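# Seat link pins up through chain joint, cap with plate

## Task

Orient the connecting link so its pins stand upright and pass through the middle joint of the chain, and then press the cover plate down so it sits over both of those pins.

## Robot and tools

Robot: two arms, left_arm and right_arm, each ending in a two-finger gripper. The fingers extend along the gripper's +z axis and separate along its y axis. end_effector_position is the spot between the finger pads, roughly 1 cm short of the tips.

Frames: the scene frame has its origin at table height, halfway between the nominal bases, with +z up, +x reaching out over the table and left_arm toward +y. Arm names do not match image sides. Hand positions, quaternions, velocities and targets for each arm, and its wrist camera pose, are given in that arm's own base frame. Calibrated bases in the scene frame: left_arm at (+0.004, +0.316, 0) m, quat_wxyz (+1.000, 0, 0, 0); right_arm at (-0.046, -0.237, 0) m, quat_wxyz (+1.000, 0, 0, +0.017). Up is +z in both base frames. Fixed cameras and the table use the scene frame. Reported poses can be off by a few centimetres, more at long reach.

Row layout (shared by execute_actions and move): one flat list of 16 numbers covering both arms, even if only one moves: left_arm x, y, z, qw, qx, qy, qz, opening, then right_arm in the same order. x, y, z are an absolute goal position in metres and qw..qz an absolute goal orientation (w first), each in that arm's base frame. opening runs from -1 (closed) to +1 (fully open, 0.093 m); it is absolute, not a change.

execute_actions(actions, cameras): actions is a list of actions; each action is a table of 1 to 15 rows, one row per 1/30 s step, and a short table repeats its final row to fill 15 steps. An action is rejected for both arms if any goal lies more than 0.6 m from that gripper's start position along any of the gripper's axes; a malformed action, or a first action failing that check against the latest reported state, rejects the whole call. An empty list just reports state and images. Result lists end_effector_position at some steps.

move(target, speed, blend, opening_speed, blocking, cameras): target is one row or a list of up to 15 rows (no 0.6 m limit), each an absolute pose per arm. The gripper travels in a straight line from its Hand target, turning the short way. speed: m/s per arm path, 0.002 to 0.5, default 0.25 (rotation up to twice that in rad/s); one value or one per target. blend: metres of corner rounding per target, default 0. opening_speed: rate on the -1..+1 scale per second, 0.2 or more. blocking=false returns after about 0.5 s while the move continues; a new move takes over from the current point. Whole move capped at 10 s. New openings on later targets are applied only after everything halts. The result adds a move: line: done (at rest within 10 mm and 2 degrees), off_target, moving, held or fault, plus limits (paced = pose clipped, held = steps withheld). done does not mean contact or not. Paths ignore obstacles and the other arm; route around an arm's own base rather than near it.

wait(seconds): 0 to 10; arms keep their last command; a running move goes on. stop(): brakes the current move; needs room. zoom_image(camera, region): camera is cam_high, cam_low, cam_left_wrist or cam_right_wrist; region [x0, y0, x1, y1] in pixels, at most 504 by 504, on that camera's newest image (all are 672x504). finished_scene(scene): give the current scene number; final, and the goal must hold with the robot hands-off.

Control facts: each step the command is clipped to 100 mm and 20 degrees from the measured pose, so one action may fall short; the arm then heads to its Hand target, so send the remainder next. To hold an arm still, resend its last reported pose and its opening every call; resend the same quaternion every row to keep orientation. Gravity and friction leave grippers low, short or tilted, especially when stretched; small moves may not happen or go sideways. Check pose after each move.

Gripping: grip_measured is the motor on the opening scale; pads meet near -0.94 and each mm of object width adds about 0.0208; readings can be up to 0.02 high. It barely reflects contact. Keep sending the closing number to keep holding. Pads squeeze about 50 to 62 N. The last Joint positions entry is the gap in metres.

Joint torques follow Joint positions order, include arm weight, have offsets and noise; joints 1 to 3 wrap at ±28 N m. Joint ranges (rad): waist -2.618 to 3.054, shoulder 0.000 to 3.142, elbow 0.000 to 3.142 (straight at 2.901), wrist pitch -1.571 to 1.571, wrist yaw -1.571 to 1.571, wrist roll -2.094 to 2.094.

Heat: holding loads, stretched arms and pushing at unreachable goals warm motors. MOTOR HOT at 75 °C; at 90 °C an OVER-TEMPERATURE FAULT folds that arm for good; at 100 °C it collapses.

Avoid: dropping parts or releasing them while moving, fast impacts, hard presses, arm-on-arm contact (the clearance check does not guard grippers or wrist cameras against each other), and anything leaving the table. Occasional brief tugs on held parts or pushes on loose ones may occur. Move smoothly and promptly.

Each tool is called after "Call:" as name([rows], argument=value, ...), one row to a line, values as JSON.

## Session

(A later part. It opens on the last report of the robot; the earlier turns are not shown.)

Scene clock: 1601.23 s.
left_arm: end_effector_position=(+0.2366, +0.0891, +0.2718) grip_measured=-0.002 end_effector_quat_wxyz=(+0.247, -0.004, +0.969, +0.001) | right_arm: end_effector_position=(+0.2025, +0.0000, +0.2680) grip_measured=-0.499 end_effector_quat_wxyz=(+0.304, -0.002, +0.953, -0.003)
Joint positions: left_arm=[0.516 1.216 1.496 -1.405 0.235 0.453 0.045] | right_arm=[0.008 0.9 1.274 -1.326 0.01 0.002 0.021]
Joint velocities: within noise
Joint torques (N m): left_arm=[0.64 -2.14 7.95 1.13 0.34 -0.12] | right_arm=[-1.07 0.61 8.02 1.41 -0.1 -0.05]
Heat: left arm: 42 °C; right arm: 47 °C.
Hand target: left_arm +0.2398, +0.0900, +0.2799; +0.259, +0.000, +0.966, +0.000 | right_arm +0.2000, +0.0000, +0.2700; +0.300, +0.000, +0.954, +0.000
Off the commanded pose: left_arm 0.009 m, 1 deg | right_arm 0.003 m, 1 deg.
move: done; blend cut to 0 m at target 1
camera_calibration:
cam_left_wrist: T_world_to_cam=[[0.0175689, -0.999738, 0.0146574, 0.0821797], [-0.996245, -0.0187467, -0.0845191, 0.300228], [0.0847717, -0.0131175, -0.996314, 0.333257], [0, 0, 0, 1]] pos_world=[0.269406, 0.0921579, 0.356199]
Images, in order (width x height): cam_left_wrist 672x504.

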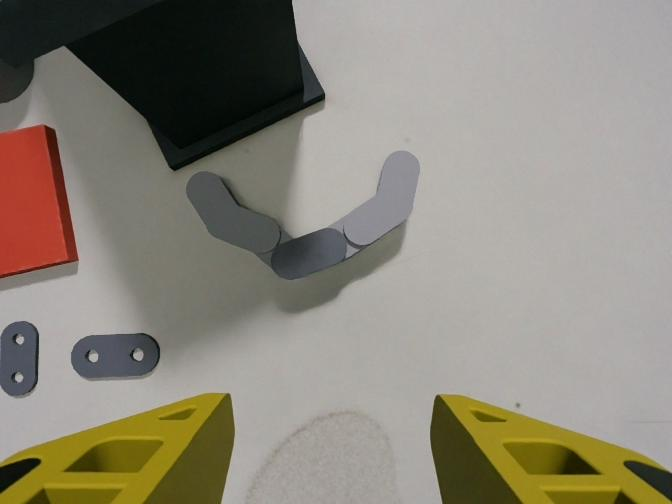

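Call:
move([
  [0.290,0.103,0.12,0.0196,0.5846,0.8106,0.0289,0.0,0.2,0,0.27,0.3,0,0.954,0,-0.5],
  [0.294,0.107,0.075,0.0196,0.5846,0.8106,0.0289,0.0,0.2,0,0.27,0.3,0,0.954,0,-0.5],
], speed=[0.3,0.15], blend=0.01, cameras=["cam_left_wrist"])

Scene clock: 1619.47 s.
left_arm: end_effector_position=(+0.2933, +0.1042, +0.0784) grip_measured=-0.002 end_effector_quat_wxyz=(+0.025, +0.581, +0.813, +0.024) | right_arm: end_effector_position=(+0.2025, +0.0000, +0.2680) grip_measured=-0.499 end_effector_quat_wxyz=(+0.304, -0.002, +0.953, -0.003)
Joint positions: left_arm=[0.349 1.68 1.217 -1.04 0.014 1.589 0.045] | right_arm=[0.008 0.9 1.274 -1.326 0.01 0.002 0.021]
Joint velocities: within noise
Joint torques (N m): left_arm=[-0.17 -6.74 5.08 0.53 -0.07 -0.07] | right_arm=[-1.1 0.47 7.95 1.37 -0.1 -0.01]
Heat: left arm: 40 °C; right arm: 47 °C.
Hand target: left_arm +0.2940, +0.1069, +0.0751; +0.020, +0.585, +0.811, +0.029 | right_arm +0.2000, +0.0000, +0.2700; +0.300, +0.000, +0.954, +0.000
Off the commanded pose: left_arm 0.004 m, 1 deg | right_arm 0.003 m, 1 deg.
move: done
camera_calibration:
cam_left_wrist: T_world_to_cam=[[-0.939327, -0.337884, -0.0591538, 0.316622], [-0.333316, 0.858336, 0.390076, 0.0176428], [-0.0810266, 0.386126, -0.918881, 0.136952], [0, 0, 0, 1]] pos_world=[0.314389, 0.0389575, 0.137689]
Images, in order (width x height): cam_left_wrist 672x504.

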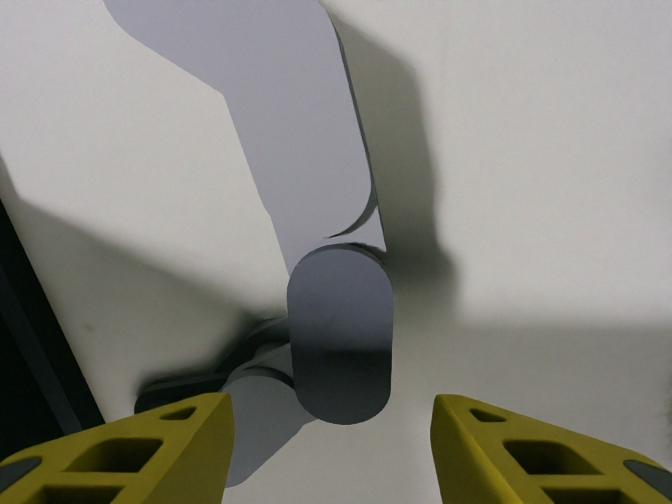

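Call:
move([
  [0.2975,0.104,0.060,0.0196,0.5846,0.8106,0.0289,-0.08,0.2,0,0.27,0.3,0,0.954,0,-0.5],
  [0.2975,0.104,0.044,0.0196,0.5846,0.8106,0.0289,-0.08,0.2,0,0.27,0.3,0,0.954,0,-0.5],
], speed=[0.1,0.06], blend=0.003, cameras=["cam_left_wrist"])

Scene clock: 1632.33 s.
left_arm: end_effector_position=(+0.2969, +0.1045, +0.0490) grip_measured=-0.078 end_effector_quat_wxyz=(+0.026, +0.582, +0.812, +0.027) | right_arm: end_effector_position=(+0.2025, +0.0000, +0.2680) grip_measured=-0.499 end_effector_quat_wxyz=(+0.304, -0.002, +0.953, -0.003)
Joint positions: left_arm=[0.345 1.719 1.14 -0.918 0.013 1.589 0.041] | right_arm=[0.008 0.9 1.274 -1.326 0.01 0.002 0.021]
Joint velocities: within noise
Joint torques (N m): left_arm=[-1.11 -6.57 4.81 0.54 -0.07 -0.22] | right_arm=[-0.98 0.53 7.91 1.38 -0.08 -0.01]
Heat: left arm: 40 °C; right arm: 47 °C.
Hand target: left_arm +0.2974, +0.1040, +0.0441; +0.020, +0.585, +0.811, +0.029 | right_arm +0.2000, +0.0000, +0.2700; +0.300, +0.000, +0.954, +0.000
Off the commanded pose: left_arm 0.005 m, 1 deg | right_arm 0.003 m, 1 deg.
move: done
camera_calibration:
cam_left_wrist: T_world_to_cam=[[-0.940273, -0.334184, -0.0648672, 0.318484], [-0.332086, 0.858537, 0.390682, 0.0296412], [-0.0748689, 0.388889, -0.918237, 0.107965], [0, 0, 0, 1]] pos_world=[0.317389, 0.038998, 0.108216]
Images, in order (width x height): cam_left_wrist 672x504.

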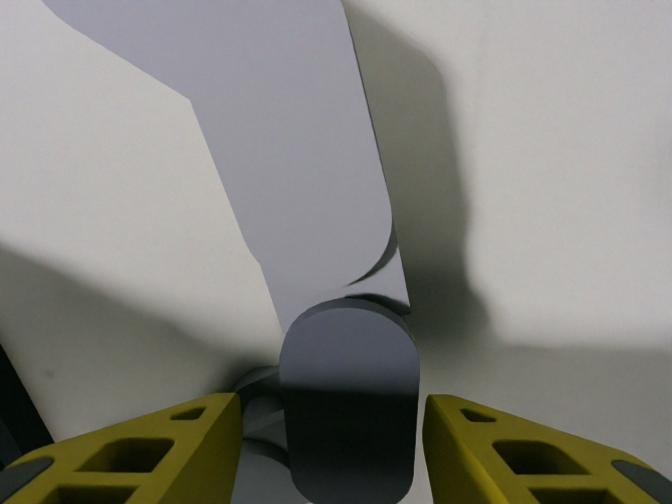

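Call:
move([
  [0.2975,0.104,0.0415,0.0196,0.5846,0.8106,0.0289,-0.08,0.2,0,0.27,0.3,0,0.954,0,-0.5],
  [0.2975,0.104,0.0415,0.0196,0.5846,0.8106,0.0289,-0.5,0.2,0,0.27,0.3,0,0.954,0,-0.5],
], speed=[0.06,0.06], cameras=["cam_left_wrist"])

Scene clock: 1641.07 s.
left_arm: end_effector_position=(+0.2951, +0.1040, +0.0472) grip_measured=-0.497 end_effector_quat_wxyz=(+0.025, +0.582, +0.812, +0.025) | right_arm: end_effector_position=(+0.2025, +0.0000, +0.2680) grip_measured=-0.499 end_effector_quat_wxyz=(+0.304, -0.002, +0.953, -0.003)
Joint positions: left_arm=[0.345 1.719 1.132 -0.916 0.012 1.589 0.021] | right_arm=[0.008 0.9 1.274 -1.326 0.01 0.002 0.021]
Joint velocities: within noise
Joint torques (N m): left_arm=[-1.11 -6.23 4.83 0.65 -0.06 -0.22] | right_arm=[-0.81 0.49 7.83 1.4 -0.11 -0.08]
Heat: left arm: 39 °C; right arm: 47 °C.
Hand target: left_arm +0.2974, +0.1040, +0.0417; +0.020, +0.585, +0.811, +0.029 | right_arm +0.2000, +0.0000, +0.2700; +0.300, +0.000, +0.954, +0.000
Off the commanded pose: left_arm 0.006 m, 1 deg | right_arm 0.003 m, 1 deg.
move: done
camera_calibration:
cam_left_wrist: T_world_to_cam=[[-0.940433, -0.334658, -0.0599086, 0.31642], [-0.330508, 0.858632, 0.391812, 0.0296026], [-0.0796834, 0.388273, -0.918093, 0.107816], [0, 0, 0, 1]] pos_world=[0.315947, 0.0386123, 0.106343]
Images, in order (width x height): cam_left_wrist 672x504.

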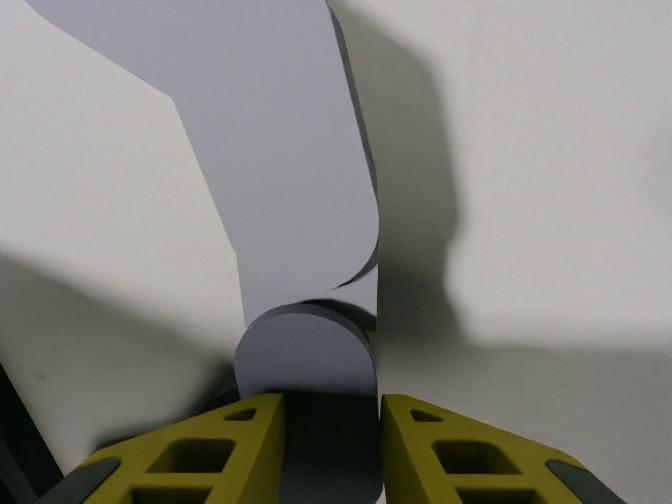

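Call:
move([
  [0.2975,0.104,0.060,0,0.5850,0.8111,0,-0.03,0.2,0,0.27,0.3,0,0.954,0,-0.5],
  [0.2965,0.104,0.060,0,0.5850,0.8111,0,-0.03,0.2,0,0.27,0.3,0,0.954,0,-0.5],
], speed=[0.1,0.06], cameras=["cam_left_wrist"])

Scene clock: 1652.07 s.
left_arm: end_effector_position=(+0.2913, +0.1027, +0.0576) grip_measured=-0.032 end_effector_quat_wxyz=(+0.005, +0.582, +0.813, -0.004) | right_arm: end_effector_position=(+0.2025, +0.0000, +0.2680) grip_measured=-0.499 end_effector_quat_wxyz=(+0.304, -0.002, +0.953, -0.003)
Joint positions: left_arm=[0.345 1.753 1.219 -1.038 0.012 1.589 0.044] | right_arm=[0.008 0.9 1.274 -1.326 0.01 0.002 0.021]
Joint velocities: within noise
Joint torques (N m): left_arm=[-0.96 -6.49 7.58 0.15 -0.06 -0.19] | right_arm=[-1.06 0.38 7.87 1.39 -0.13 -0.03]
Heat: left arm: 39 °C; right arm: 47 °C.
Hand target: left_arm +0.2965, +0.1040, +0.0600; +0.000, +0.585, +0.811, +0.000 | right_arm +0.2000, +0.0000, +0.2700; +0.300, +0.000, +0.954, +0.000
Off the commanded pose: left_arm 0.006 m, 1 deg | right_arm 0.003 m, 1 deg.
move: done
camera_calibration:
cam_left_wrist: T_world_to_cam=[[-0.94207, -0.335247, 0.0106278, 0.309521], [-0.304465, 0.868005, 0.392262, 0.0168528], [-0.14073, 0.366303, -0.919792, 0.137773], [0, 0, 0, 1]] pos_world=[0.31611, 0.0386711, 0.116822]
Images, in order (width x height): cam_left_wrist 672x504.

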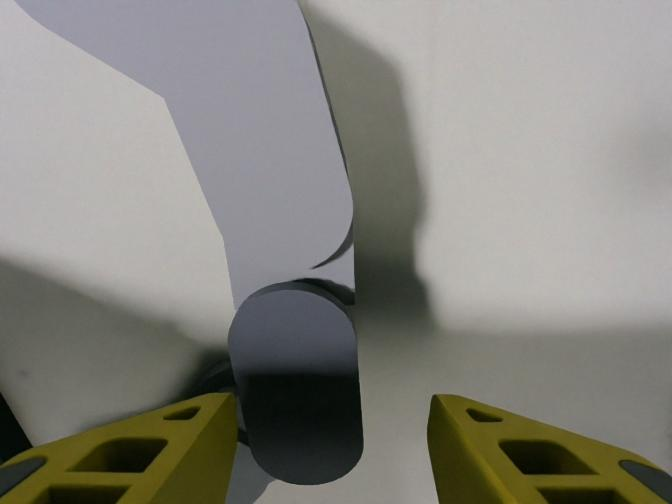

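Call:
move([
  [0.305,0.107,0.060,0,0.5563,0.8310,0,-0.06,0.2,0,0.27,0.3,0,0.954,0,-0.5],
  [0.3035,0.107,0.041,0,0.5563,0.8310,0,-0.06,0.2,0,0.27,0.3,0,0.954,0,-0.5],
], speed=[0.1,0.06], cameras=["cam_left_wrist"])

Scene clock: 1662.00 s.
left_arm: end_effector_position=(+0.3032, +0.1069, +0.0463) grip_measured=-0.058 end_effector_quat_wxyz=(+0.006, +0.557, +0.830, -0.002) | right_arm: end_effector_position=(+0.2025, +0.0000, +0.2680) grip_measured=-0.499 end_effector_quat_wxyz=(+0.304, -0.002, +0.953, -0.003)
Joint positions: left_arm=[0.345 1.806 1.237 -0.996 0.012 1.527 0.042] | right_arm=[0.008 0.9 1.274 -1.326 0.01 0.002 0.021]
Joint velocities: within noise
Joint torques (N m): left_arm=[-0.8 -7.21 4.72 0.5 -0.05 -0.27] | right_arm=[-1.01 0.61 7.83 1.4 -0.11 -0.02]
Heat: left arm: 39 °C; right arm: 47 °C.
Hand target: left_arm +0.3034, +0.1070, +0.0411; +0.000, +0.556, +0.831, +0.000 | right_arm +0.2000, +0.0000, +0.2700; +0.300, +0.000, +0.954, +0.000
Off the commanded pose: left_arm 0.005 m, 1 deg | right_arm 0.003 m, 1 deg.
move: done
camera_calibration:
cam_left_wrist: T_world_to_cam=[[-0.919762, -0.39245, 0.00452169, 0.321919], [-0.359408, 0.846838, 0.392034, 0.0401368], [-0.157683, 0.358953, -0.91994, 0.133393], [0, 0, 0, 1]] pos_world=[0.331548, 0.0444658, 0.105523]
Images, in order (width x height): cam_left_wrist 672x504.

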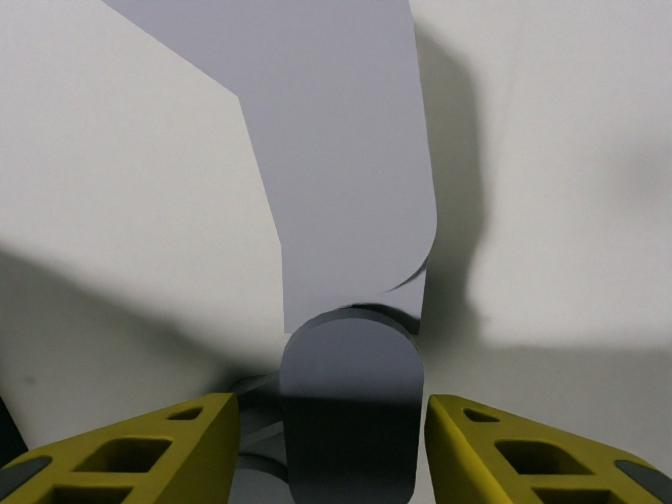

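Call:
move([
  [0.2995,0.1055,0.038,0,0.5563,0.8310,0,-0.06,0.2,0,0.27,0.3,0,0.954,0,-0.5],
  [0.2995,0.1055,0.038,0,0.5563,0.8310,0,-0.5,0.2,0,0.27,0.3,0,0.954,0,-0.5],
], speed=[0.05,0.06], cameras=["cam_left_wrist"])

Scene clock: 1670.37 s.
left_arm: end_effector_position=(+0.2990, +0.1054, +0.0401) grip_measured=-0.471 end_effector_quat_wxyz=(+0.004, +0.557, +0.831, -0.005) | right_arm: end_effector_position=(+0.2025, +0.0000, +0.2680) grip_measured=-0.499 end_effector_quat_wxyz=(+0.304, -0.002, +0.953, -0.003)
Joint positions: left_arm=[0.345 1.806 1.211 -0.98 0.012 1.527 0.023] | right_arm=[0.008 0.9 1.274 -1.326 0.01 0.002 0.021]
Joint velocities: within noise
Joint torques (N m): left_arm=[-0.81 -8.28 4.6 0.42 -0.05 -0.26] | right_arm=[-0.87 0.44 7.86 1.39 -0.04 -0.01]
Heat: left arm: 40 °C; right arm: 47 °C.
Hand target: left_arm +0.2995, +0.1055, +0.0380; +0.000, +0.556, +0.831, +0.000 | right_arm +0.2000, +0.0000, +0.2700; +0.300, +0.000, +0.954, +0.000
Off the commanded pose: left_arm 0.002 m, 1 deg | right_arm 0.003 m, 1 deg.
move: done
camera_calibration:
cam_left_wrist: T_world_to_cam=[[-0.919379, -0.393122, 0.0140513, 0.317022], [-0.356531, 0.847834, 0.39251, 0.0413377], [-0.166218, 0.355856, -0.91964, 0.130468], [0, 0, 0, 1]] pos_world=[0.327887, 0.0431529, 0.0993034]
Images, in order (width x height): cam_left_wrist 672x504.

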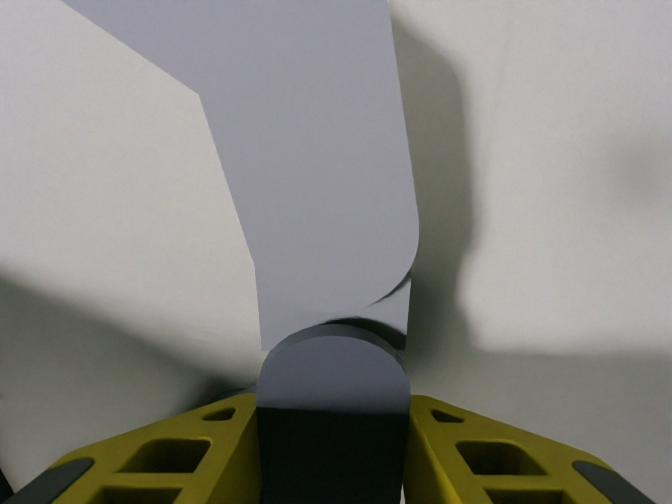

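Call:
move([
  [0.290,0.101,0.044,0,0.5563,0.8310,0,-0.6,0.2,0,0.27,0.3,0,0.954,0,-0.5],
  [0.210,0.068,0.044,0,0.5563,0.8310,0,-0.6,0.2,0,0.27,0.3,0,0.954,0,-0.5],
], speed=[0.08,0.1], blend=0.005, cameras=["cam_left_wrist","cam_low","cam_high"])

Call:
zoom_image(camera="cam_high", region=[40, 250, 240, 450])

Scene clock: 1679.20 s.
left_arm: end_effector_position=(+0.2182, +0.0706, +0.0397) grip_measured=-0.471 end_effector_quat_wxyz=(+0.008, +0.558, +0.830, +0.001) | right_arm: end_effector_position=(+0.2025, +0.0001, +0.2680) grip_measured=-0.499 end_effector_quat_wxyz=(+0.304, -0.002, +0.953, -0.003)
Joint positions: left_arm=[0.321 1.466 0.844 -0.937 0.011 1.505 0.023] | right_arm=[0.008 0.9 1.274 -1.326 0.01 0.002 0.021]
Joint velocities: within noise
Joint torques (N m): left_arm=[-0.96 -7.99 4.56 -0.03 -0.05 -0.33] | right_arm=[-0.99 0.73 7.91 1.34 -0.1 -0.03]
Heat: left arm: 41 °C; right arm: 47 °C.
Hand target: left_arm +0.2101, +0.0681, +0.0436; +0.000, +0.556, +0.831, +0.000 | right_arm +0.2000, +0.0001, +0.2700; +0.300, +0.000, +0.954, +0.000
Off the commanded pose: left_arm 0.010 m, 1 deg | right_arm 0.003 m, 1 deg.
move: done
camera_calibration:
cam_left_wrist: T_world_to_cam=[[-0.920515, -0.390703, -0.00172556, 0.229811], [-0.360027, 0.84651, 0.392175, 0.0430722], [-0.151763, 0.361624, -0.919889, 0.125486], [0, 0, 0, 1]] pos_world=[0.246096, 0.00794816, 0.0989377]
Images, in order (width x height): cam_high 672x504, cam_low 672x504, cam_left_wrist 672x504.

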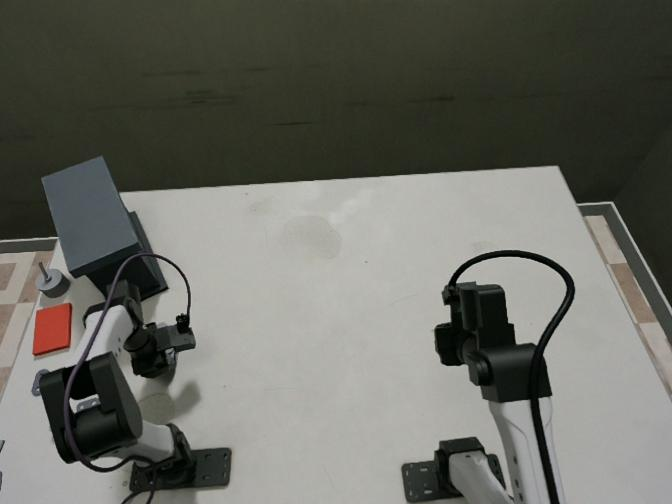

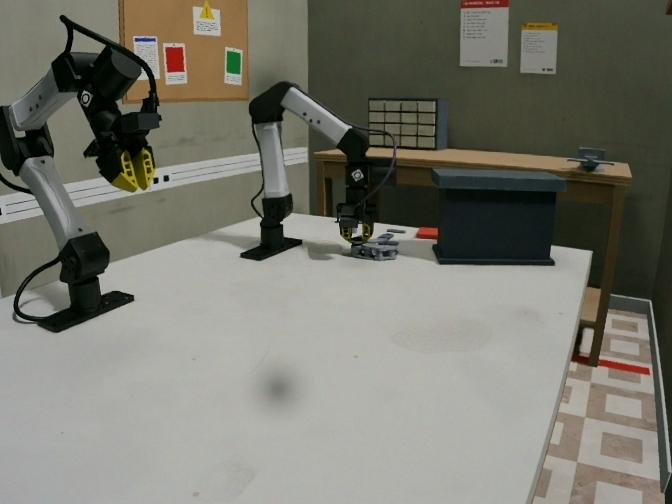

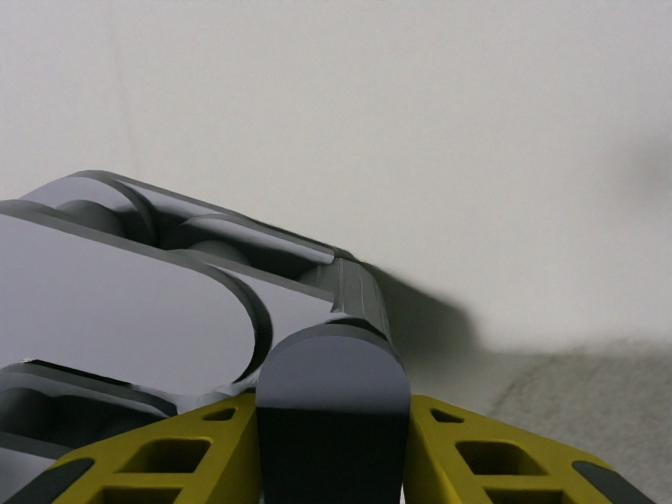

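Scaled by 2.520 from the camera's 672x504 image, which has a finer 960x720 frame.

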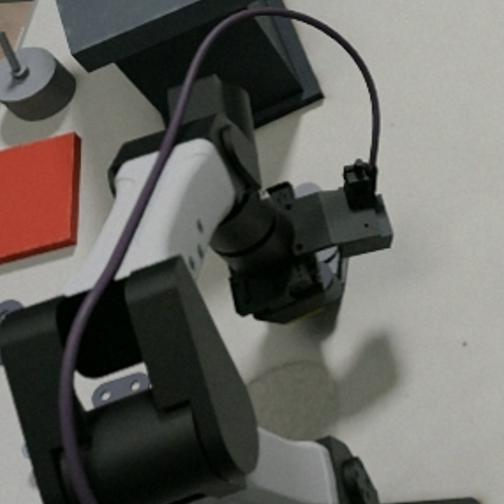

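Call:
move([
  [0.215,0.070,0.042,0,0.5563,0.8310,0,0.0,0.2,0,0.27,0.3,0,0.954,0,-0.5],
  [0.215,0.070,0.080,0,0.5563,0.8310,0,0.5,0.2,0,0.27,0.3,0,0.954,0,-0.5],
  [0.18,0.05,0.26,0.2538,-0.0504,0.9475,0.1880,0.5,0.2,0,0.27,0.3,0,0.954,0,-0.5],
], speed=[0.1,0.1,0.4], cameras=["cam_left_wrist"])

Scene clock: 1694.53 s.
left_arm: end_effector_position=(+0.1776, +0.0489, +0.2506) grip_measured=+0.498 end_effector_quat_wxyz=(+0.242, -0.045, +0.952, +0.183) | right_arm: end_effector_position=(+0.2025, +0.0001, +0.2680) grip_measured=-0.499 end_effector_quat_wxyz=(+0.304, -0.002, +0.953, -0.003)
Joint positions: left_arm=[-0.131 0.908 1.224 -1.439 -0.439 -0.123 0.069] | right_arm=[0.008 0.9 1.274 -1.326 0.01 0.002 0.021]
Joint velocities: within noise
Joint torques (N m): left_arm=[-0.96 0.28 7.77 1.14 -0.38 -0.29] | right_arm=[-0.95 0.54 7.88 1.4 -0.1 0]
Heat: left arm: 40 °C; right arm: 47 °C.
Hand target: left_arm +0.1798, +0.0499, +0.2599; +0.254, -0.050, +0.948, +0.188 | right_arm +0.2000, +0.0001, +0.2700; +0.300, +0.000, +0.954, +0.000
Off the commanded pose: left_arm 0.010 m, 2 deg | right_arm 0.003 m, 1 deg.
move: done; target 2's new opening was sent with left_arm's hand 0.013 m and 2 deg from that target
camera_calibration:
cam_left_wrist: T_world_to_cam=[[0.182505, -0.932082, -0.312914, 0.0928042], [-0.98171, -0.15521, -0.11025, 0.249461], [0.0541941, 0.327312, -0.943361, 0.292195], [0, 0, 0, 1]] pos_world=[0.212126, 0.029581, 0.332188]
Images, in order (width x height): cam_left_wrist 672x504.

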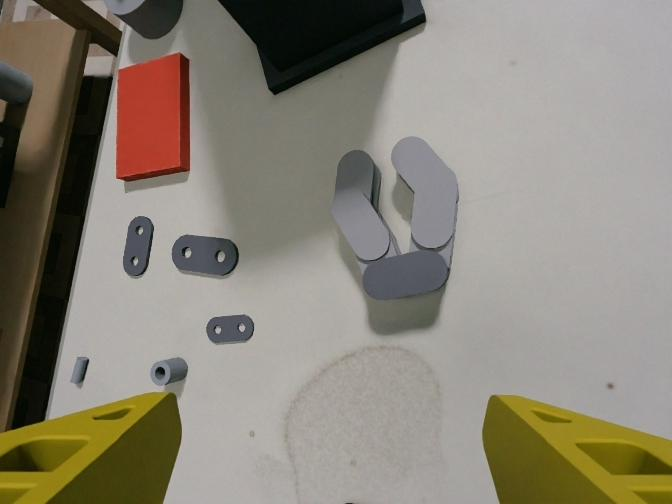

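Call:
move([
  [0.225,0.077,0.12,0.2134,-0.1611,0.9629,0.0357,1,0.2,0,0.27,0.3,0,0.954,0,-0.5],
  [0.236,0.081,0.075,0.2134,-0.1611,0.9629,0.0357,1,0.2,0,0.27,0.3,0,0.954,0,-0.5],
], speed=[0.3,0.1], blend=0.01, cameras=["cam_left_wrist"])

Scene clock: 1727.47 s.
left_arm: end_effector_position=(+0.2337, +0.0810, +0.0779) grip_measured=+1.000 end_effector_quat_wxyz=(+0.211, -0.164, +0.963, +0.041) | right_arm: end_effector_position=(+0.2025, +0.0001, +0.2680) grip_measured=-0.499 end_effector_quat_wxyz=(+0.304, -0.002, +0.953, -0.003)
Joint positions: left_arm=[0.322 1.091 0.652 -0.698 -0.017 -0.011 0.093] | right_arm=[0.008 0.9 1.274 -1.326 0.01 0.002 0.021]
Joint velocities: within noise
Joint torques (N m): left_arm=[0.65 -1.74 5.55 1.33 0.15 -0.07] | right_arm=[-1.03 0.55 7.86 1.39 -0.11 -0.01]
Heat: left arm: 40 °C; right arm: 47 °C.
Hand target: left_arm +0.2359, +0.0810, +0.0751; +0.213, -0.161, +0.963, +0.036 | right_arm +0.2000, +0.0001, +0.2700; +0.300, +0.000, +0.954, +0.000
Off the commanded pose: left_arm 0.004 m, 1 deg | right_arm 0.003 m, 1 deg.
move: done
camera_calibration:
cam_left_wrist: T_world_to_cam=[[0.341733, -0.93979, 0.00364629, -0.00278411], [-0.939614, -0.341741, -0.0183977, 0.28855], [0.0185361, 0.00286101, -0.999824, 0.154707], [0, 0, 0, 1]] pos_world=[0.269209, 0.0955501, 0.159998]
Images, in order (width x height): cam_left_wrist 672x504.

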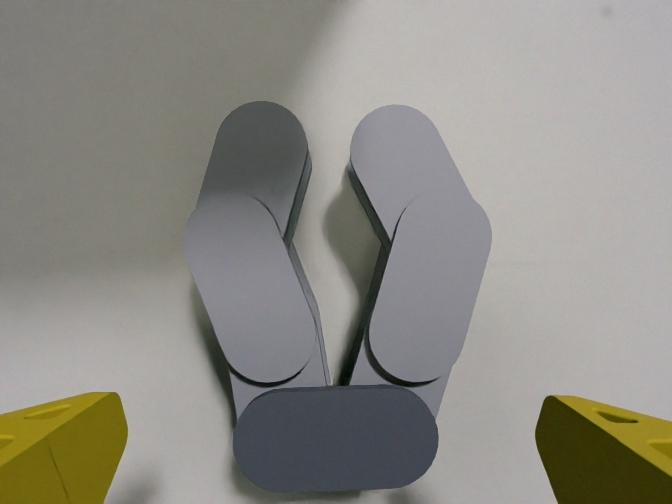

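Call:
move([
  [0.2385,0.0815,0.045,0.2134,-0.1611,0.9629,0.0357,1,0.2,0,0.27,0.3,0,0.954,0,-0.5],
  [0.2385,0.0815,0.013,0.2134,-0.1611,0.9629,0.0357,1,0.2,0,0.27,0.3,0,0.954,0,-0.5],
], speed=[0.1,0.06], blend=0.005, cameras=["cam_left_wrist"])

Scene clock: 1742.17 s.
left_arm: end_effector_position=(+0.2372, +0.0821, +0.0157) grip_measured=+1.000 end_effector_quat_wxyz=(+0.211, -0.164, +0.963, +0.041) | right_arm: end_effector_position=(+0.2025, +0.0001, +0.2680) grip_measured=-0.499 end_effector_quat_wxyz=(+0.304, -0.002, +0.953, -0.003)
Joint positions: left_arm=[0.322 1.226 0.462 -0.373 -0.016 -0.011 0.093] | right_arm=[0.008 0.9 1.274 -1.326 0.01 0.002 0.021]
Joint velocities: within noise
Joint torques (N m): left_arm=[0.46 -2.28 5.07 1.35 0.13 -0.09] | right_arm=[-0.99 0.31 8.05 1.37 -0.04 0.01]
Heat: left arm: 39 °C; right arm: 47 °C.
Hand target: left_arm +0.2384, +0.0815, +0.0131; +0.213, -0.161, +0.963, +0.036 | right_arm +0.2000, +0.0001, +0.2700; +0.300, +0.000, +0.954, +0.000
Off the commanded pose: left_arm 0.003 m, 1 deg | right_arm 0.003 m, 1 deg.
move: done
camera_calibration:
cam_left_wrist: T_world_to_cam=[[0.341259, -0.939962, 0.0038221, -0.00259428], [-0.939793, -0.34127, -0.0180052, 0.29104], [0.0182286, 0.00255246, -0.999831, 0.0925411], [0, 0, 0, 1]] pos_world=[0.272716, 0.0966487, 0.0977756]
Images, in order (width x height): cam_left_wrist 672x504.

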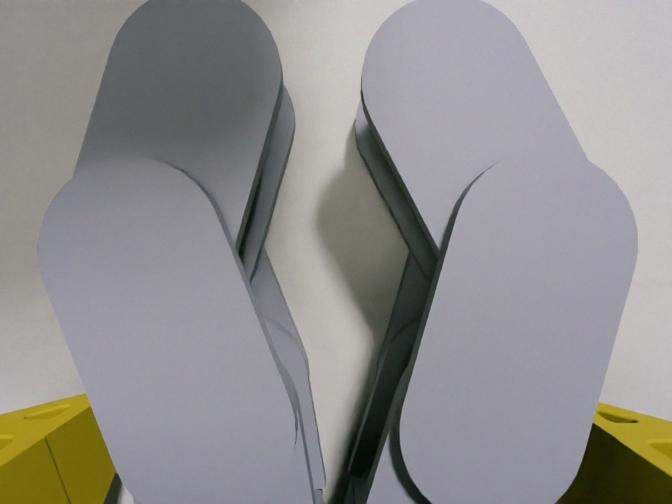

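Call:
move([
  [0.2385,0.0815,0.0115,0.2134,-0.1611,0.9629,0.0357,1,0.2,0,0.27,0.3,0,0.954,0,-0.5],
  [0.2385,0.0815,0.0115,0.2134,-0.1611,0.9629,0.0357,-0.1,0.2,0,0.27,0.3,0,0.954,0,-0.5],
], speed=[0.06,0.06], opening_speed=0.5, cameras=["cam_left_wrist","cam_low"])

Scene clock: 1750.87 s.
left_arm: end_effector_position=(+0.2377, +0.0814, +0.0141) grip_measured=+0.179 end_effector_quat_wxyz=(+0.212, -0.163, +0.963, +0.039) | right_arm: end_effector_position=(+0.2025, +0.0001, +0.2680) grip_measured=-0.499 end_effector_quat_wxyz=(+0.304, -0.002, +0.953, -0.003)
Joint positions: left_arm=[0.322 1.232 0.458 -0.363 -0.011 -0.011 0.054] | right_arm=[0.008 0.9 1.274 -1.326 0.01 0.002 0.021]
Joint velocities: within noise
Joint torques (N m): left_arm=[0.46 -2.43 5.04 1.37 0.09 -0.08] | right_arm=[-0.9 0.38 8.03 1.4 -0.11 -0.03]
Heat: left arm: 39 °C; right arm: 47 °C.
Hand target: left_arm +0.2385, +0.0815, +0.0116; +0.213, -0.161, +0.963, +0.036 | right_arm +0.2000, +0.0001, +0.2700; +0.300, +0.000, +0.954, +0.000
Off the commanded pose: left_arm 0.003 m, 0 deg | right_arm 0.003 m, 1 deg.
move: done
camera_calibration:
cam_left_wrist: T_world_to_cam=[[0.33929, -0.940645, 0.00833104, -0.00296929], [-0.940469, -0.339388, -0.0182734, 0.291249], [0.0200163, -0.00163509, -0.999798, 0.0908243], [0, 0, 0, 1]] pos_world=[0.2731, 0.096202, 0.0961529]
Images, in order (width x height): cam_low 672x504, cam_left_wrist 672x504.

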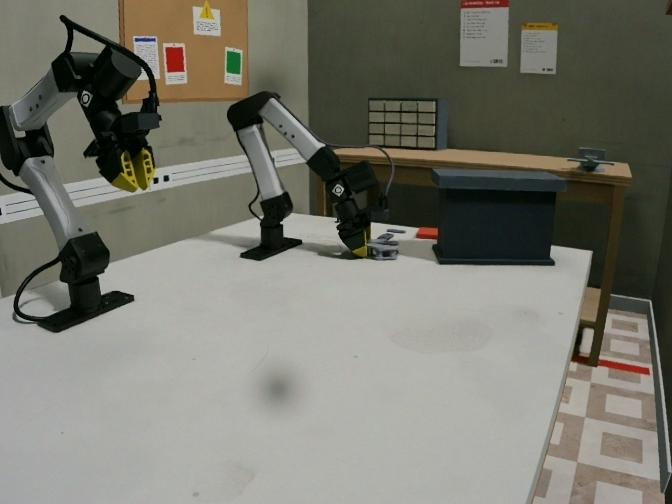

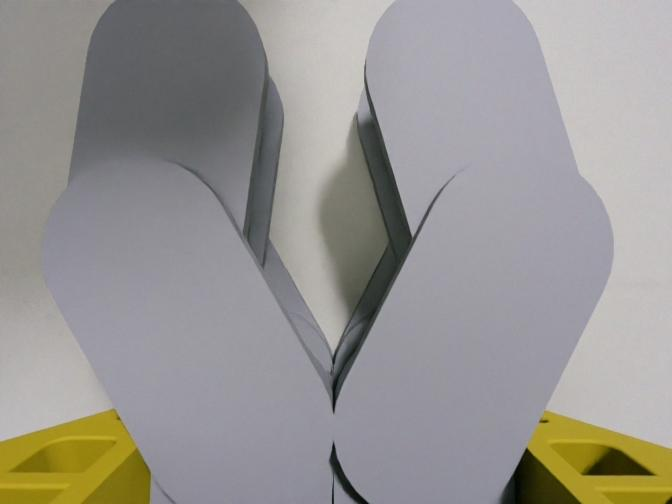

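Call:
move([
  [0.2385,0.0815,0.09,0.2134,-0.1611,0.9629,0.0357,-0.2,0.2,0,0.27,0.3,0,0.954,0,-0.5],
], speed=[0.1], cameras=["cam_left_wrist","cam_low"])

Call:
zoom_image(camera="cam_low", region=[310, 180, 430, 280])

Scene clock: 1758.63 s.
left_arm: end_effector_position=(+0.2166, +0.0743, +0.0607) grip_measured=+0.179 end_effector_quat_wxyz=(+0.158, -0.164, +0.973, +0.030) | right_arm: end_effector_position=(+0.2025, +0.0001, +0.2680) grip_measured=-0.499 end_effector_quat_wxyz=(+0.304, -0.002, +0.953, -0.003)
Joint positions: left_arm=[0.322 1.131 0.643 -0.761 -0.011 -0.011 0.054] | right_arm=[0.008 0.9 1.274 -1.326 0.01 0.002 0.021]
Joint velocities: within noise
Joint torques (N m): left_arm=[0.47 -6.75 10.74 1.15 0.08 -0.08] | right_arm=[-0.94 0.68 7.68 1.36 -0.15 0.03]
Heat: left arm: 39 °C; right arm: 47 °C.
Hand target: left_arm +0.2368, +0.0811, +0.0902; +0.213, -0.161, +0.963, +0.036 | right_arm +0.2000, +0.0001, +0.2700; +0.300, +0.000, +0.954, +0.000
Off the commanded pose: left_arm 0.037 m, 7 deg | right_arm 0.003 m, 1 deg.
move: off_target (left_arm)
camera_calibration:
cam_left_wrist: T_world_to_cam=[[0.340025, -0.940399, 0.00562389, -0.00283876], [-0.936553, -0.338081, 0.0925698, 0.262239], [-0.0851513, -0.0367431, -0.99569, 0.16299], [0, 0, 0, 1]] pos_world=[0.260445, 0.0919772, 0.138028]
Images, in order (width x height): cam_low 672x504, cam_left_wrist 672x504.

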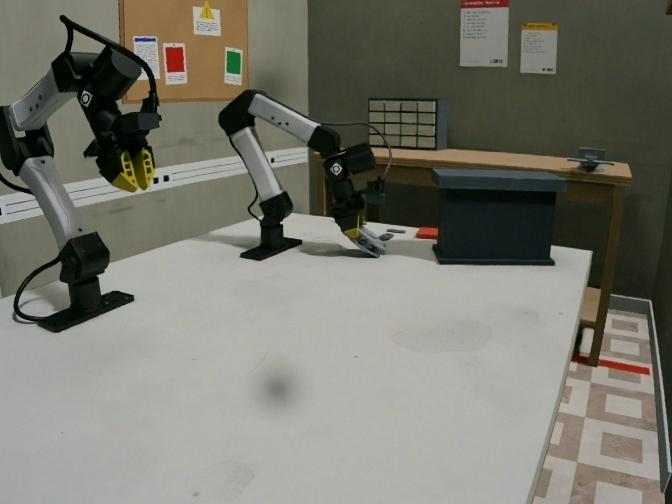

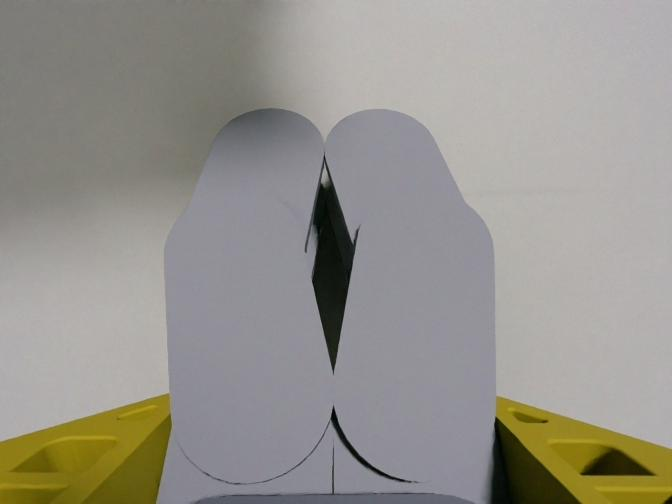

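Scaled by 4.200 from the camera's 672x504 image, which has a finer 960x720 frame.

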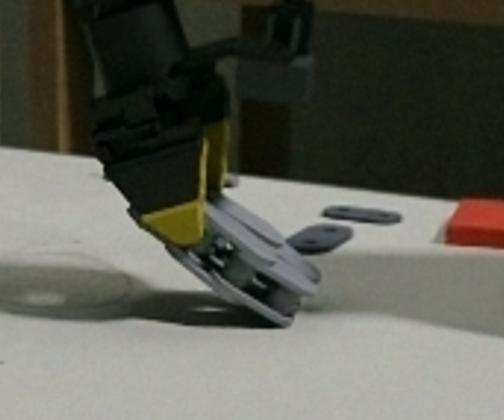

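Call:
move([
  [0.2385,0.0815,0.0115,0.2134,-0.1611,0.9629,0.0357,-0.2,0.2,0,0.27,0.3,0,0.954,0,-0.5],
  [0.2385,0.0815,0.0115,0.2134,-0.1611,0.9629,0.0357,0.6,0.2,0,0.27,0.3,0,0.954,0,-0.5],
], speed=[0.08,0.05], opening_speed=1, cameras=["cam_left_wrist","cam_low"])

Call:
zoom_image(camera="cam_low", region=[310, 180, 430, 280])

Scene clock: 1771.87 s.
left_arm: end_effector_position=(+0.2374, +0.0813, +0.0138) grip_measured=+0.598 end_effector_quat_wxyz=(+0.211, -0.163, +0.963, +0.039) | right_arm: end_effector_position=(+0.2025, +0.0001, +0.2680) grip_measured=-0.499 end_effector_quat_wxyz=(+0.304, -0.002, +0.953, -0.003)
Joint positions: left_arm=[0.322 1.233 0.458 -0.364 -0.011 -0.011 0.074] | right_arm=[0.008 0.9 1.274 -1.326 0.01 0.002 0.021]
Joint velocities: within noise
Joint torques (N m): left_arm=[0.46 -2.48 5.01 1.39 0.09 -0.09] | right_arm=[-0.99 0.55 8.01 1.4 -0.1 -0.01]
Heat: left arm: 41 °C; right arm: 47 °C.
Hand target: left_arm +0.2384, +0.0815, +0.0115; +0.213, -0.161, +0.963, +0.036 | right_arm +0.2000, +0.0001, +0.2700; +0.300, +0.000, +0.954, +0.000
Off the commanded pose: left_arm 0.003 m, 1 deg | right_arm 0.003 m, 1 deg.
move: done
camera_calibration:
cam_left_wrist: T_world_to_cam=[[0.339305, -0.94064, 0.00828529, -0.00296234], [-0.9405, -0.339399, -0.0163669, 0.290898], [0.0182074, -0.00223895, -0.999832, 0.0910168], [0, 0, 0, 1]] pos_world=[0.272938, 0.0961478, 0.0957871]
Images, in order (width x height): cam_low 672x504, cam_left_wrist 672x504.

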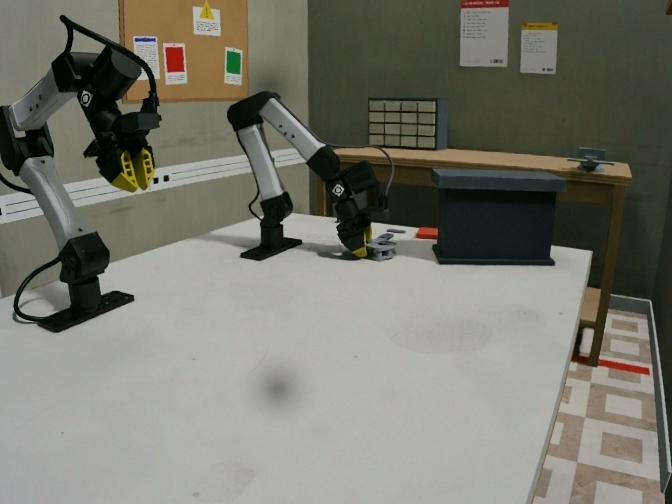

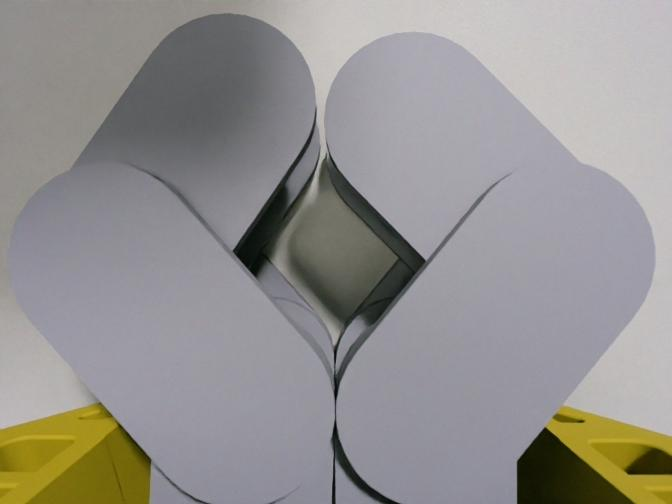

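Scaled by 4.200 from the camera's 672x504 image, which has a finer 960x720 frame.

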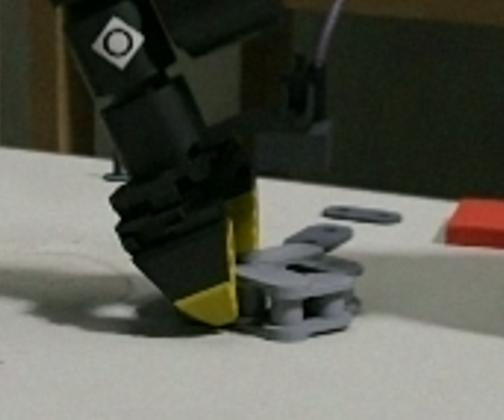

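Call:
move([
  [0.2385,0.0815,0.0115,0.2134,-0.1611,0.9629,0.0357,1,0.2,0,0.27,0.3,0,0.954,0,-0.5],
  [0.2385,0.0815,0.060,0.2134,-0.1611,0.9629,0.0357,1,0.2,0,0.27,0.3,0,0.954,0,-0.5],
  [0.257,0.0885,0.060,0.2134,-0.1611,0.9629,0.0357,1,0.2,0,0.27,0.3,0,0.954,0,-0.5],
], speed=[0.15,0.15,0.15], blend=0.003, cameras=["cam_left_wrist"])

Scene clock: 1787.40 s.
left_arm: end_effector_position=(+0.2496, +0.0853, +0.0523) grip_measured=+1.000 end_effector_quat_wxyz=(+0.204, -0.163, +0.965, +0.038) | right_arm: end_effector_position=(+0.2025, +0.0001, +0.2680) grip_measured=-0.499 end_effector_quat_wxyz=(+0.304, -0.002, +0.953, -0.003)
Joint positions: left_arm=[0.322 1.217 0.623 -0.558 -0.011 -0.01 0.093] | right_arm=[0.008 0.9 1.274 -1.326 0.01 0.002 0.021]
Joint velocities: within noise
Joint torques (N m): left_arm=[0.83 -2.8 8.42 1.03 0.1 -0.07] | right_arm=[-0.75 0.55 7.8 1.39 -0.12 -0.03]
Heat: left arm: 40 °C; right arm: 47 °C.
Hand target: left_arm +0.2568, +0.0885, +0.0600; +0.214, -0.161, +0.963, +0.036 | right_arm +0.2000, +0.0001, +0.2700; +0.300, +0.000, +0.954, +0.000
Off the commanded pose: left_arm 0.011 m, 1 deg | right_arm 0.003 m, 1 deg.
move: off_target (left_arm); blend cut to 0 m at target 1
camera_calibration:
cam_left_wrist: T_world_to_cam=[[0.338422, -0.940964, 0.00750812, -0.00330186], [-0.940977, -0.338454, -0.00339917, 0.303763], [0.00573965, -0.00591462, -0.999966, 0.132741], [0, 0, 0, 1]] pos_world=[0.286189, 0.100488, 0.133794]
Images, in order (width x height): cam_left_wrist 672x504.

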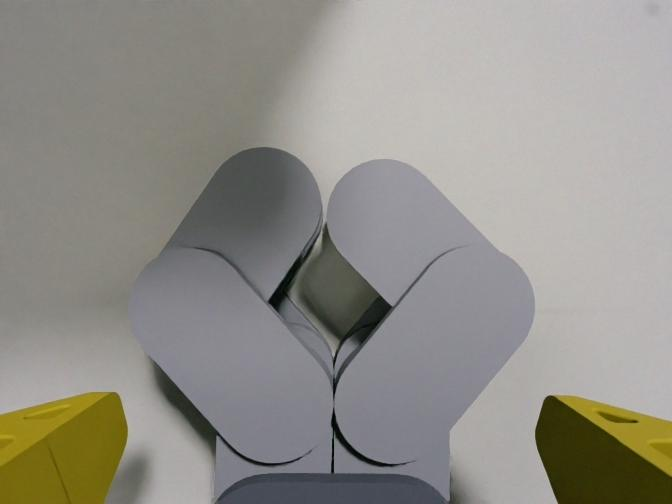

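Call:
move([
  [0.2585,0.0892,0.0115,0.2134,-0.1611,0.9629,0.0357,1,0.2,0,0.27,0.3,0,0.954,0,-0.5],
  [0.2585,0.0892,0.0115,0.2134,-0.1611,0.9629,0.0357,0.1,0.2,0,0.27,0.3,0,0.954,0,-0.5],
], speed=[0.1,0.05], opening_speed=0.7, cameras=["cam_left_wrist"])

Scene clock: 1804.50 s.
left_arm: end_effector_position=(+0.2567, +0.0883, +0.0139) grip_measured=+0.169 end_effector_quat_wxyz=(+0.210, -0.163, +0.963, +0.039) | right_arm: end_effector_position=(+0.2025, +0.0001, +0.2680) grip_measured=-0.499 end_effector_quat_wxyz=(+0.304, -0.002, +0.953, -0.003)
Joint positions: left_arm=[0.324 1.334 0.525 -0.332 -0.011 -0.008 0.053] | right_arm=[0.008 0.9 1.274 -1.326 0.01 0.002 0.021]
Joint velocities: within noise
Joint torques (N m): left_arm=[0.65 -3.07 5.03 1.4 0.11 -0.06] | right_arm=[-0.77 0.46 7.71 1.4 -0.11 -0.03]
Heat: left arm: 41 °C; right arm: 47 °C.
Hand target: left_arm +0.2584, +0.0892, +0.0116; +0.213, -0.161, +0.963, +0.036 | right_arm +0.2000, +0.0001, +0.2700; +0.300, +0.000, +0.954, +0.000
Off the commanded pose: left_arm 0.003 m, 1 deg | right_arm 0.003 m, 1 deg.
move: done
camera_calibration:
cam_left_wrist: T_world_to_cam=[[0.339368, -0.940623, 0.0076325, -0.00290975], [-0.940515, -0.339446, -0.0144486, 0.311507], [0.0161815, -0.00227509, -0.999866, 0.091335], [0, 0, 0, 1]] pos_world=[0.292487, 0.103211, 0.0958458]
Images, in order (width x height): cam_left_wrist 672x504.

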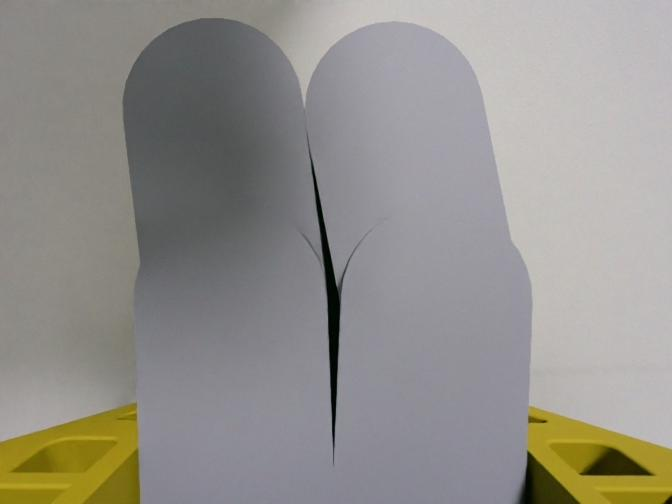

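Call:
move([
  [0.2585,0.0892,0.0115,0.2134,-0.1611,0.9629,0.0357,0.45,0.2,0,0.27,0.3,0,0.954,0,-0.5],
  [0.2685,0.0925,0.0115,0.2134,-0.1611,0.9629,0.0357,0.45,0.2,0,0.27,0.3,0,0.954,0,-0.5],
  [0.2685,0.0925,0.0115,0.2134,-0.1611,0.9629,0.0357,-0.1,0.2,0,0.27,0.3,0,0.954,0,-0.5],
], speed=[0.1,0.05,0.05], opening_speed=1, cameras=["cam_left_wrist"])

Scene clock: 1814.37 s.
left_arm: end_effector_position=(+0.2585, +0.0878, +0.0096) grip_measured=+0.166 end_effector_quat_wxyz=(+0.202, -0.162, +0.965, +0.035) | right_arm: end_effector_position=(+0.2025, +0.0001, +0.2680) grip_measured=-0.499 end_effector_quat_wxyz=(+0.304, -0.002, +0.953, -0.003)
Joint positions: left_arm=[0.324 1.365 0.535 -0.328 -0.005 -0.006 0.053] | right_arm=[0.008 0.9 1.274 -1.326 0.01 0.002 0.021]
Joint velocities: within noise
Joint torques (N m): left_arm=[0.61 -1.96 6.94 1.44 0.04 -0.1] | right_arm=[-1.11 0.34 7.91 1.37 -0.07 -0.02]
Heat: left arm: 40 °C; right arm: 47 °C.
Hand target: left_arm +0.2680, +0.0925, +0.0119; +0.213, -0.161, +0.963, +0.036 | right_arm +0.2000, +0.0001, +0.2700; +0.300, +0.000, +0.954, +0.000
Off the commanded pose: left_arm 0.011 m, 1 deg | right_arm 0.003 m, 1 deg.
move: off_target (left_arm); target 3's new opening was sent with left_arm's hand 0.013 m and 2 deg from that target
camera_calibration:
cam_left_wrist: T_world_to_cam=[[0.335052, -0.94212, 0.0122797, -0.00279842], [-0.942198, -0.335043, 0.00282905, 0.312768], [0.00144893, -0.0125178, -0.999921, 0.0917104], [0, 0, 0, 1]] pos_world=[0.295494, 0.103302, 0.0908526]
Images, in order (width x height): cam_left_wrist 672x504.

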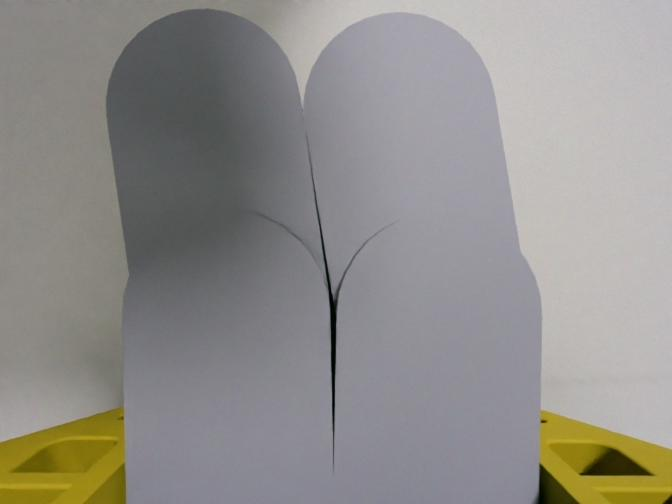

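Call:
move([
  [0.265,0.091,0.02,0.2134,-0.1611,0.9629,0.0357,-0.2,0.2,0,0.27,0.3,0,0.954,0,-0.5],
  [0.265,0.091,0.10,0.2134,-0.1611,0.9629,0.0357,-0.2,0.2,0,0.27,0.3,0,0.954,0,-0.5],
], speed=[0.1,0.1], blend=0.005, cameras=["cam_left_wrist","cam_low"])

Call:
zoom_image(camera="cam_low", region=[310, 180, 430, 280])

Scene clock: 1823.00 s.
left_arm: end_effector_position=(+0.2305, +0.0783, +0.0627) grip_measured=+0.166 end_effector_quat_wxyz=(+0.128, -0.163, +0.978, +0.023) | right_arm: end_effector_position=(+0.2025, +0.0001, +0.2680) grip_measured=-0.499 end_effector_quat_wxyz=(+0.304, -0.002, +0.953, -0.003)
Joint positions: left_arm=[0.324 1.255 0.744 -0.799 -0.005 -0.006 0.053] | right_arm=[0.008 0.9 1.274 -1.326 0.01 0.002 0.021]
Joint velocities: within noise
Joint torques (N m): left_arm=[0.42 -9.39 11.25 1.44 0.03 -0.11] | right_arm=[-0.87 0.39 7.84 1.41 -0.11 -0.04]
Heat: left arm: 41 °C; right arm: 47 °C.
Hand target: left_arm +0.2610, +0.0898, +0.1020; +0.213, -0.161, +0.963, +0.036 | right_arm +0.2000, +0.0001, +0.2700; +0.300, +0.000, +0.954, +0.000
Off the commanded pose: left_arm 0.052 m, 10 deg | right_arm 0.003 m, 1 deg.
move: off_target (left_arm); blend cut to 0 m at target 1
camera_calibration:
cam_left_wrist: T_world_to_cam=[[0.336625, -0.94159, 0.00953715, -0.00317542], [-0.930891, -0.33124, 0.154018, 0.270732], [-0.141863, -0.0607244, -0.988022, 0.180827], [0, 0, 0, 1]] pos_world=[0.278744, 0.0976679, 0.136994]
Images, in order (width x height): cam_low 672x504, cam_left_wrist 672x504.

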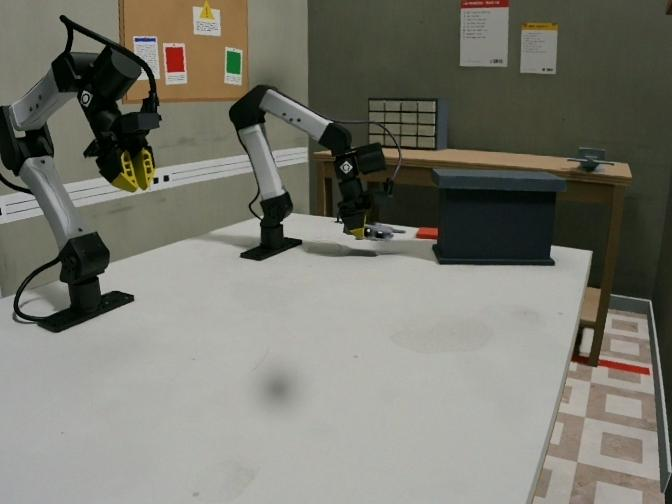

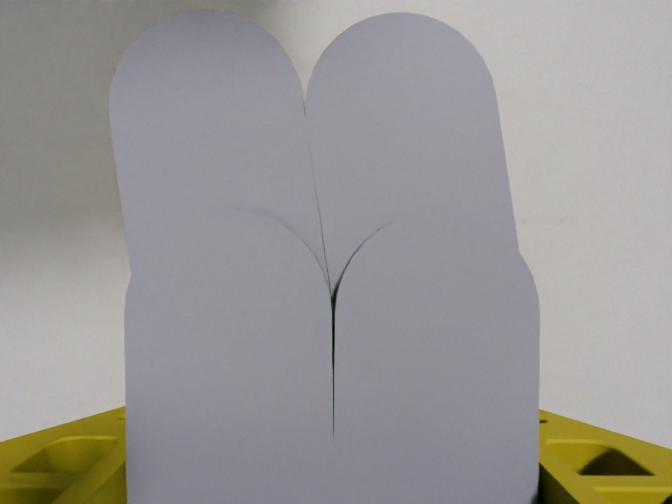

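Scaled by 4.200 from the camera's 672x504 image, which has a finer 960x720 frame.

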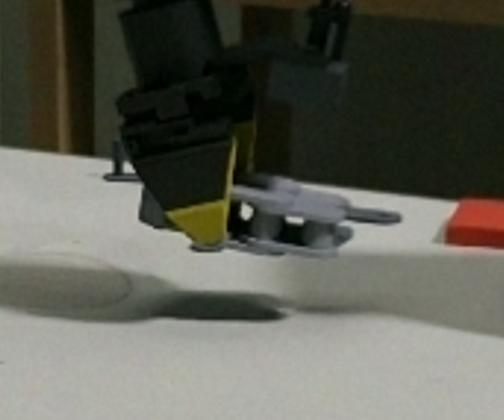

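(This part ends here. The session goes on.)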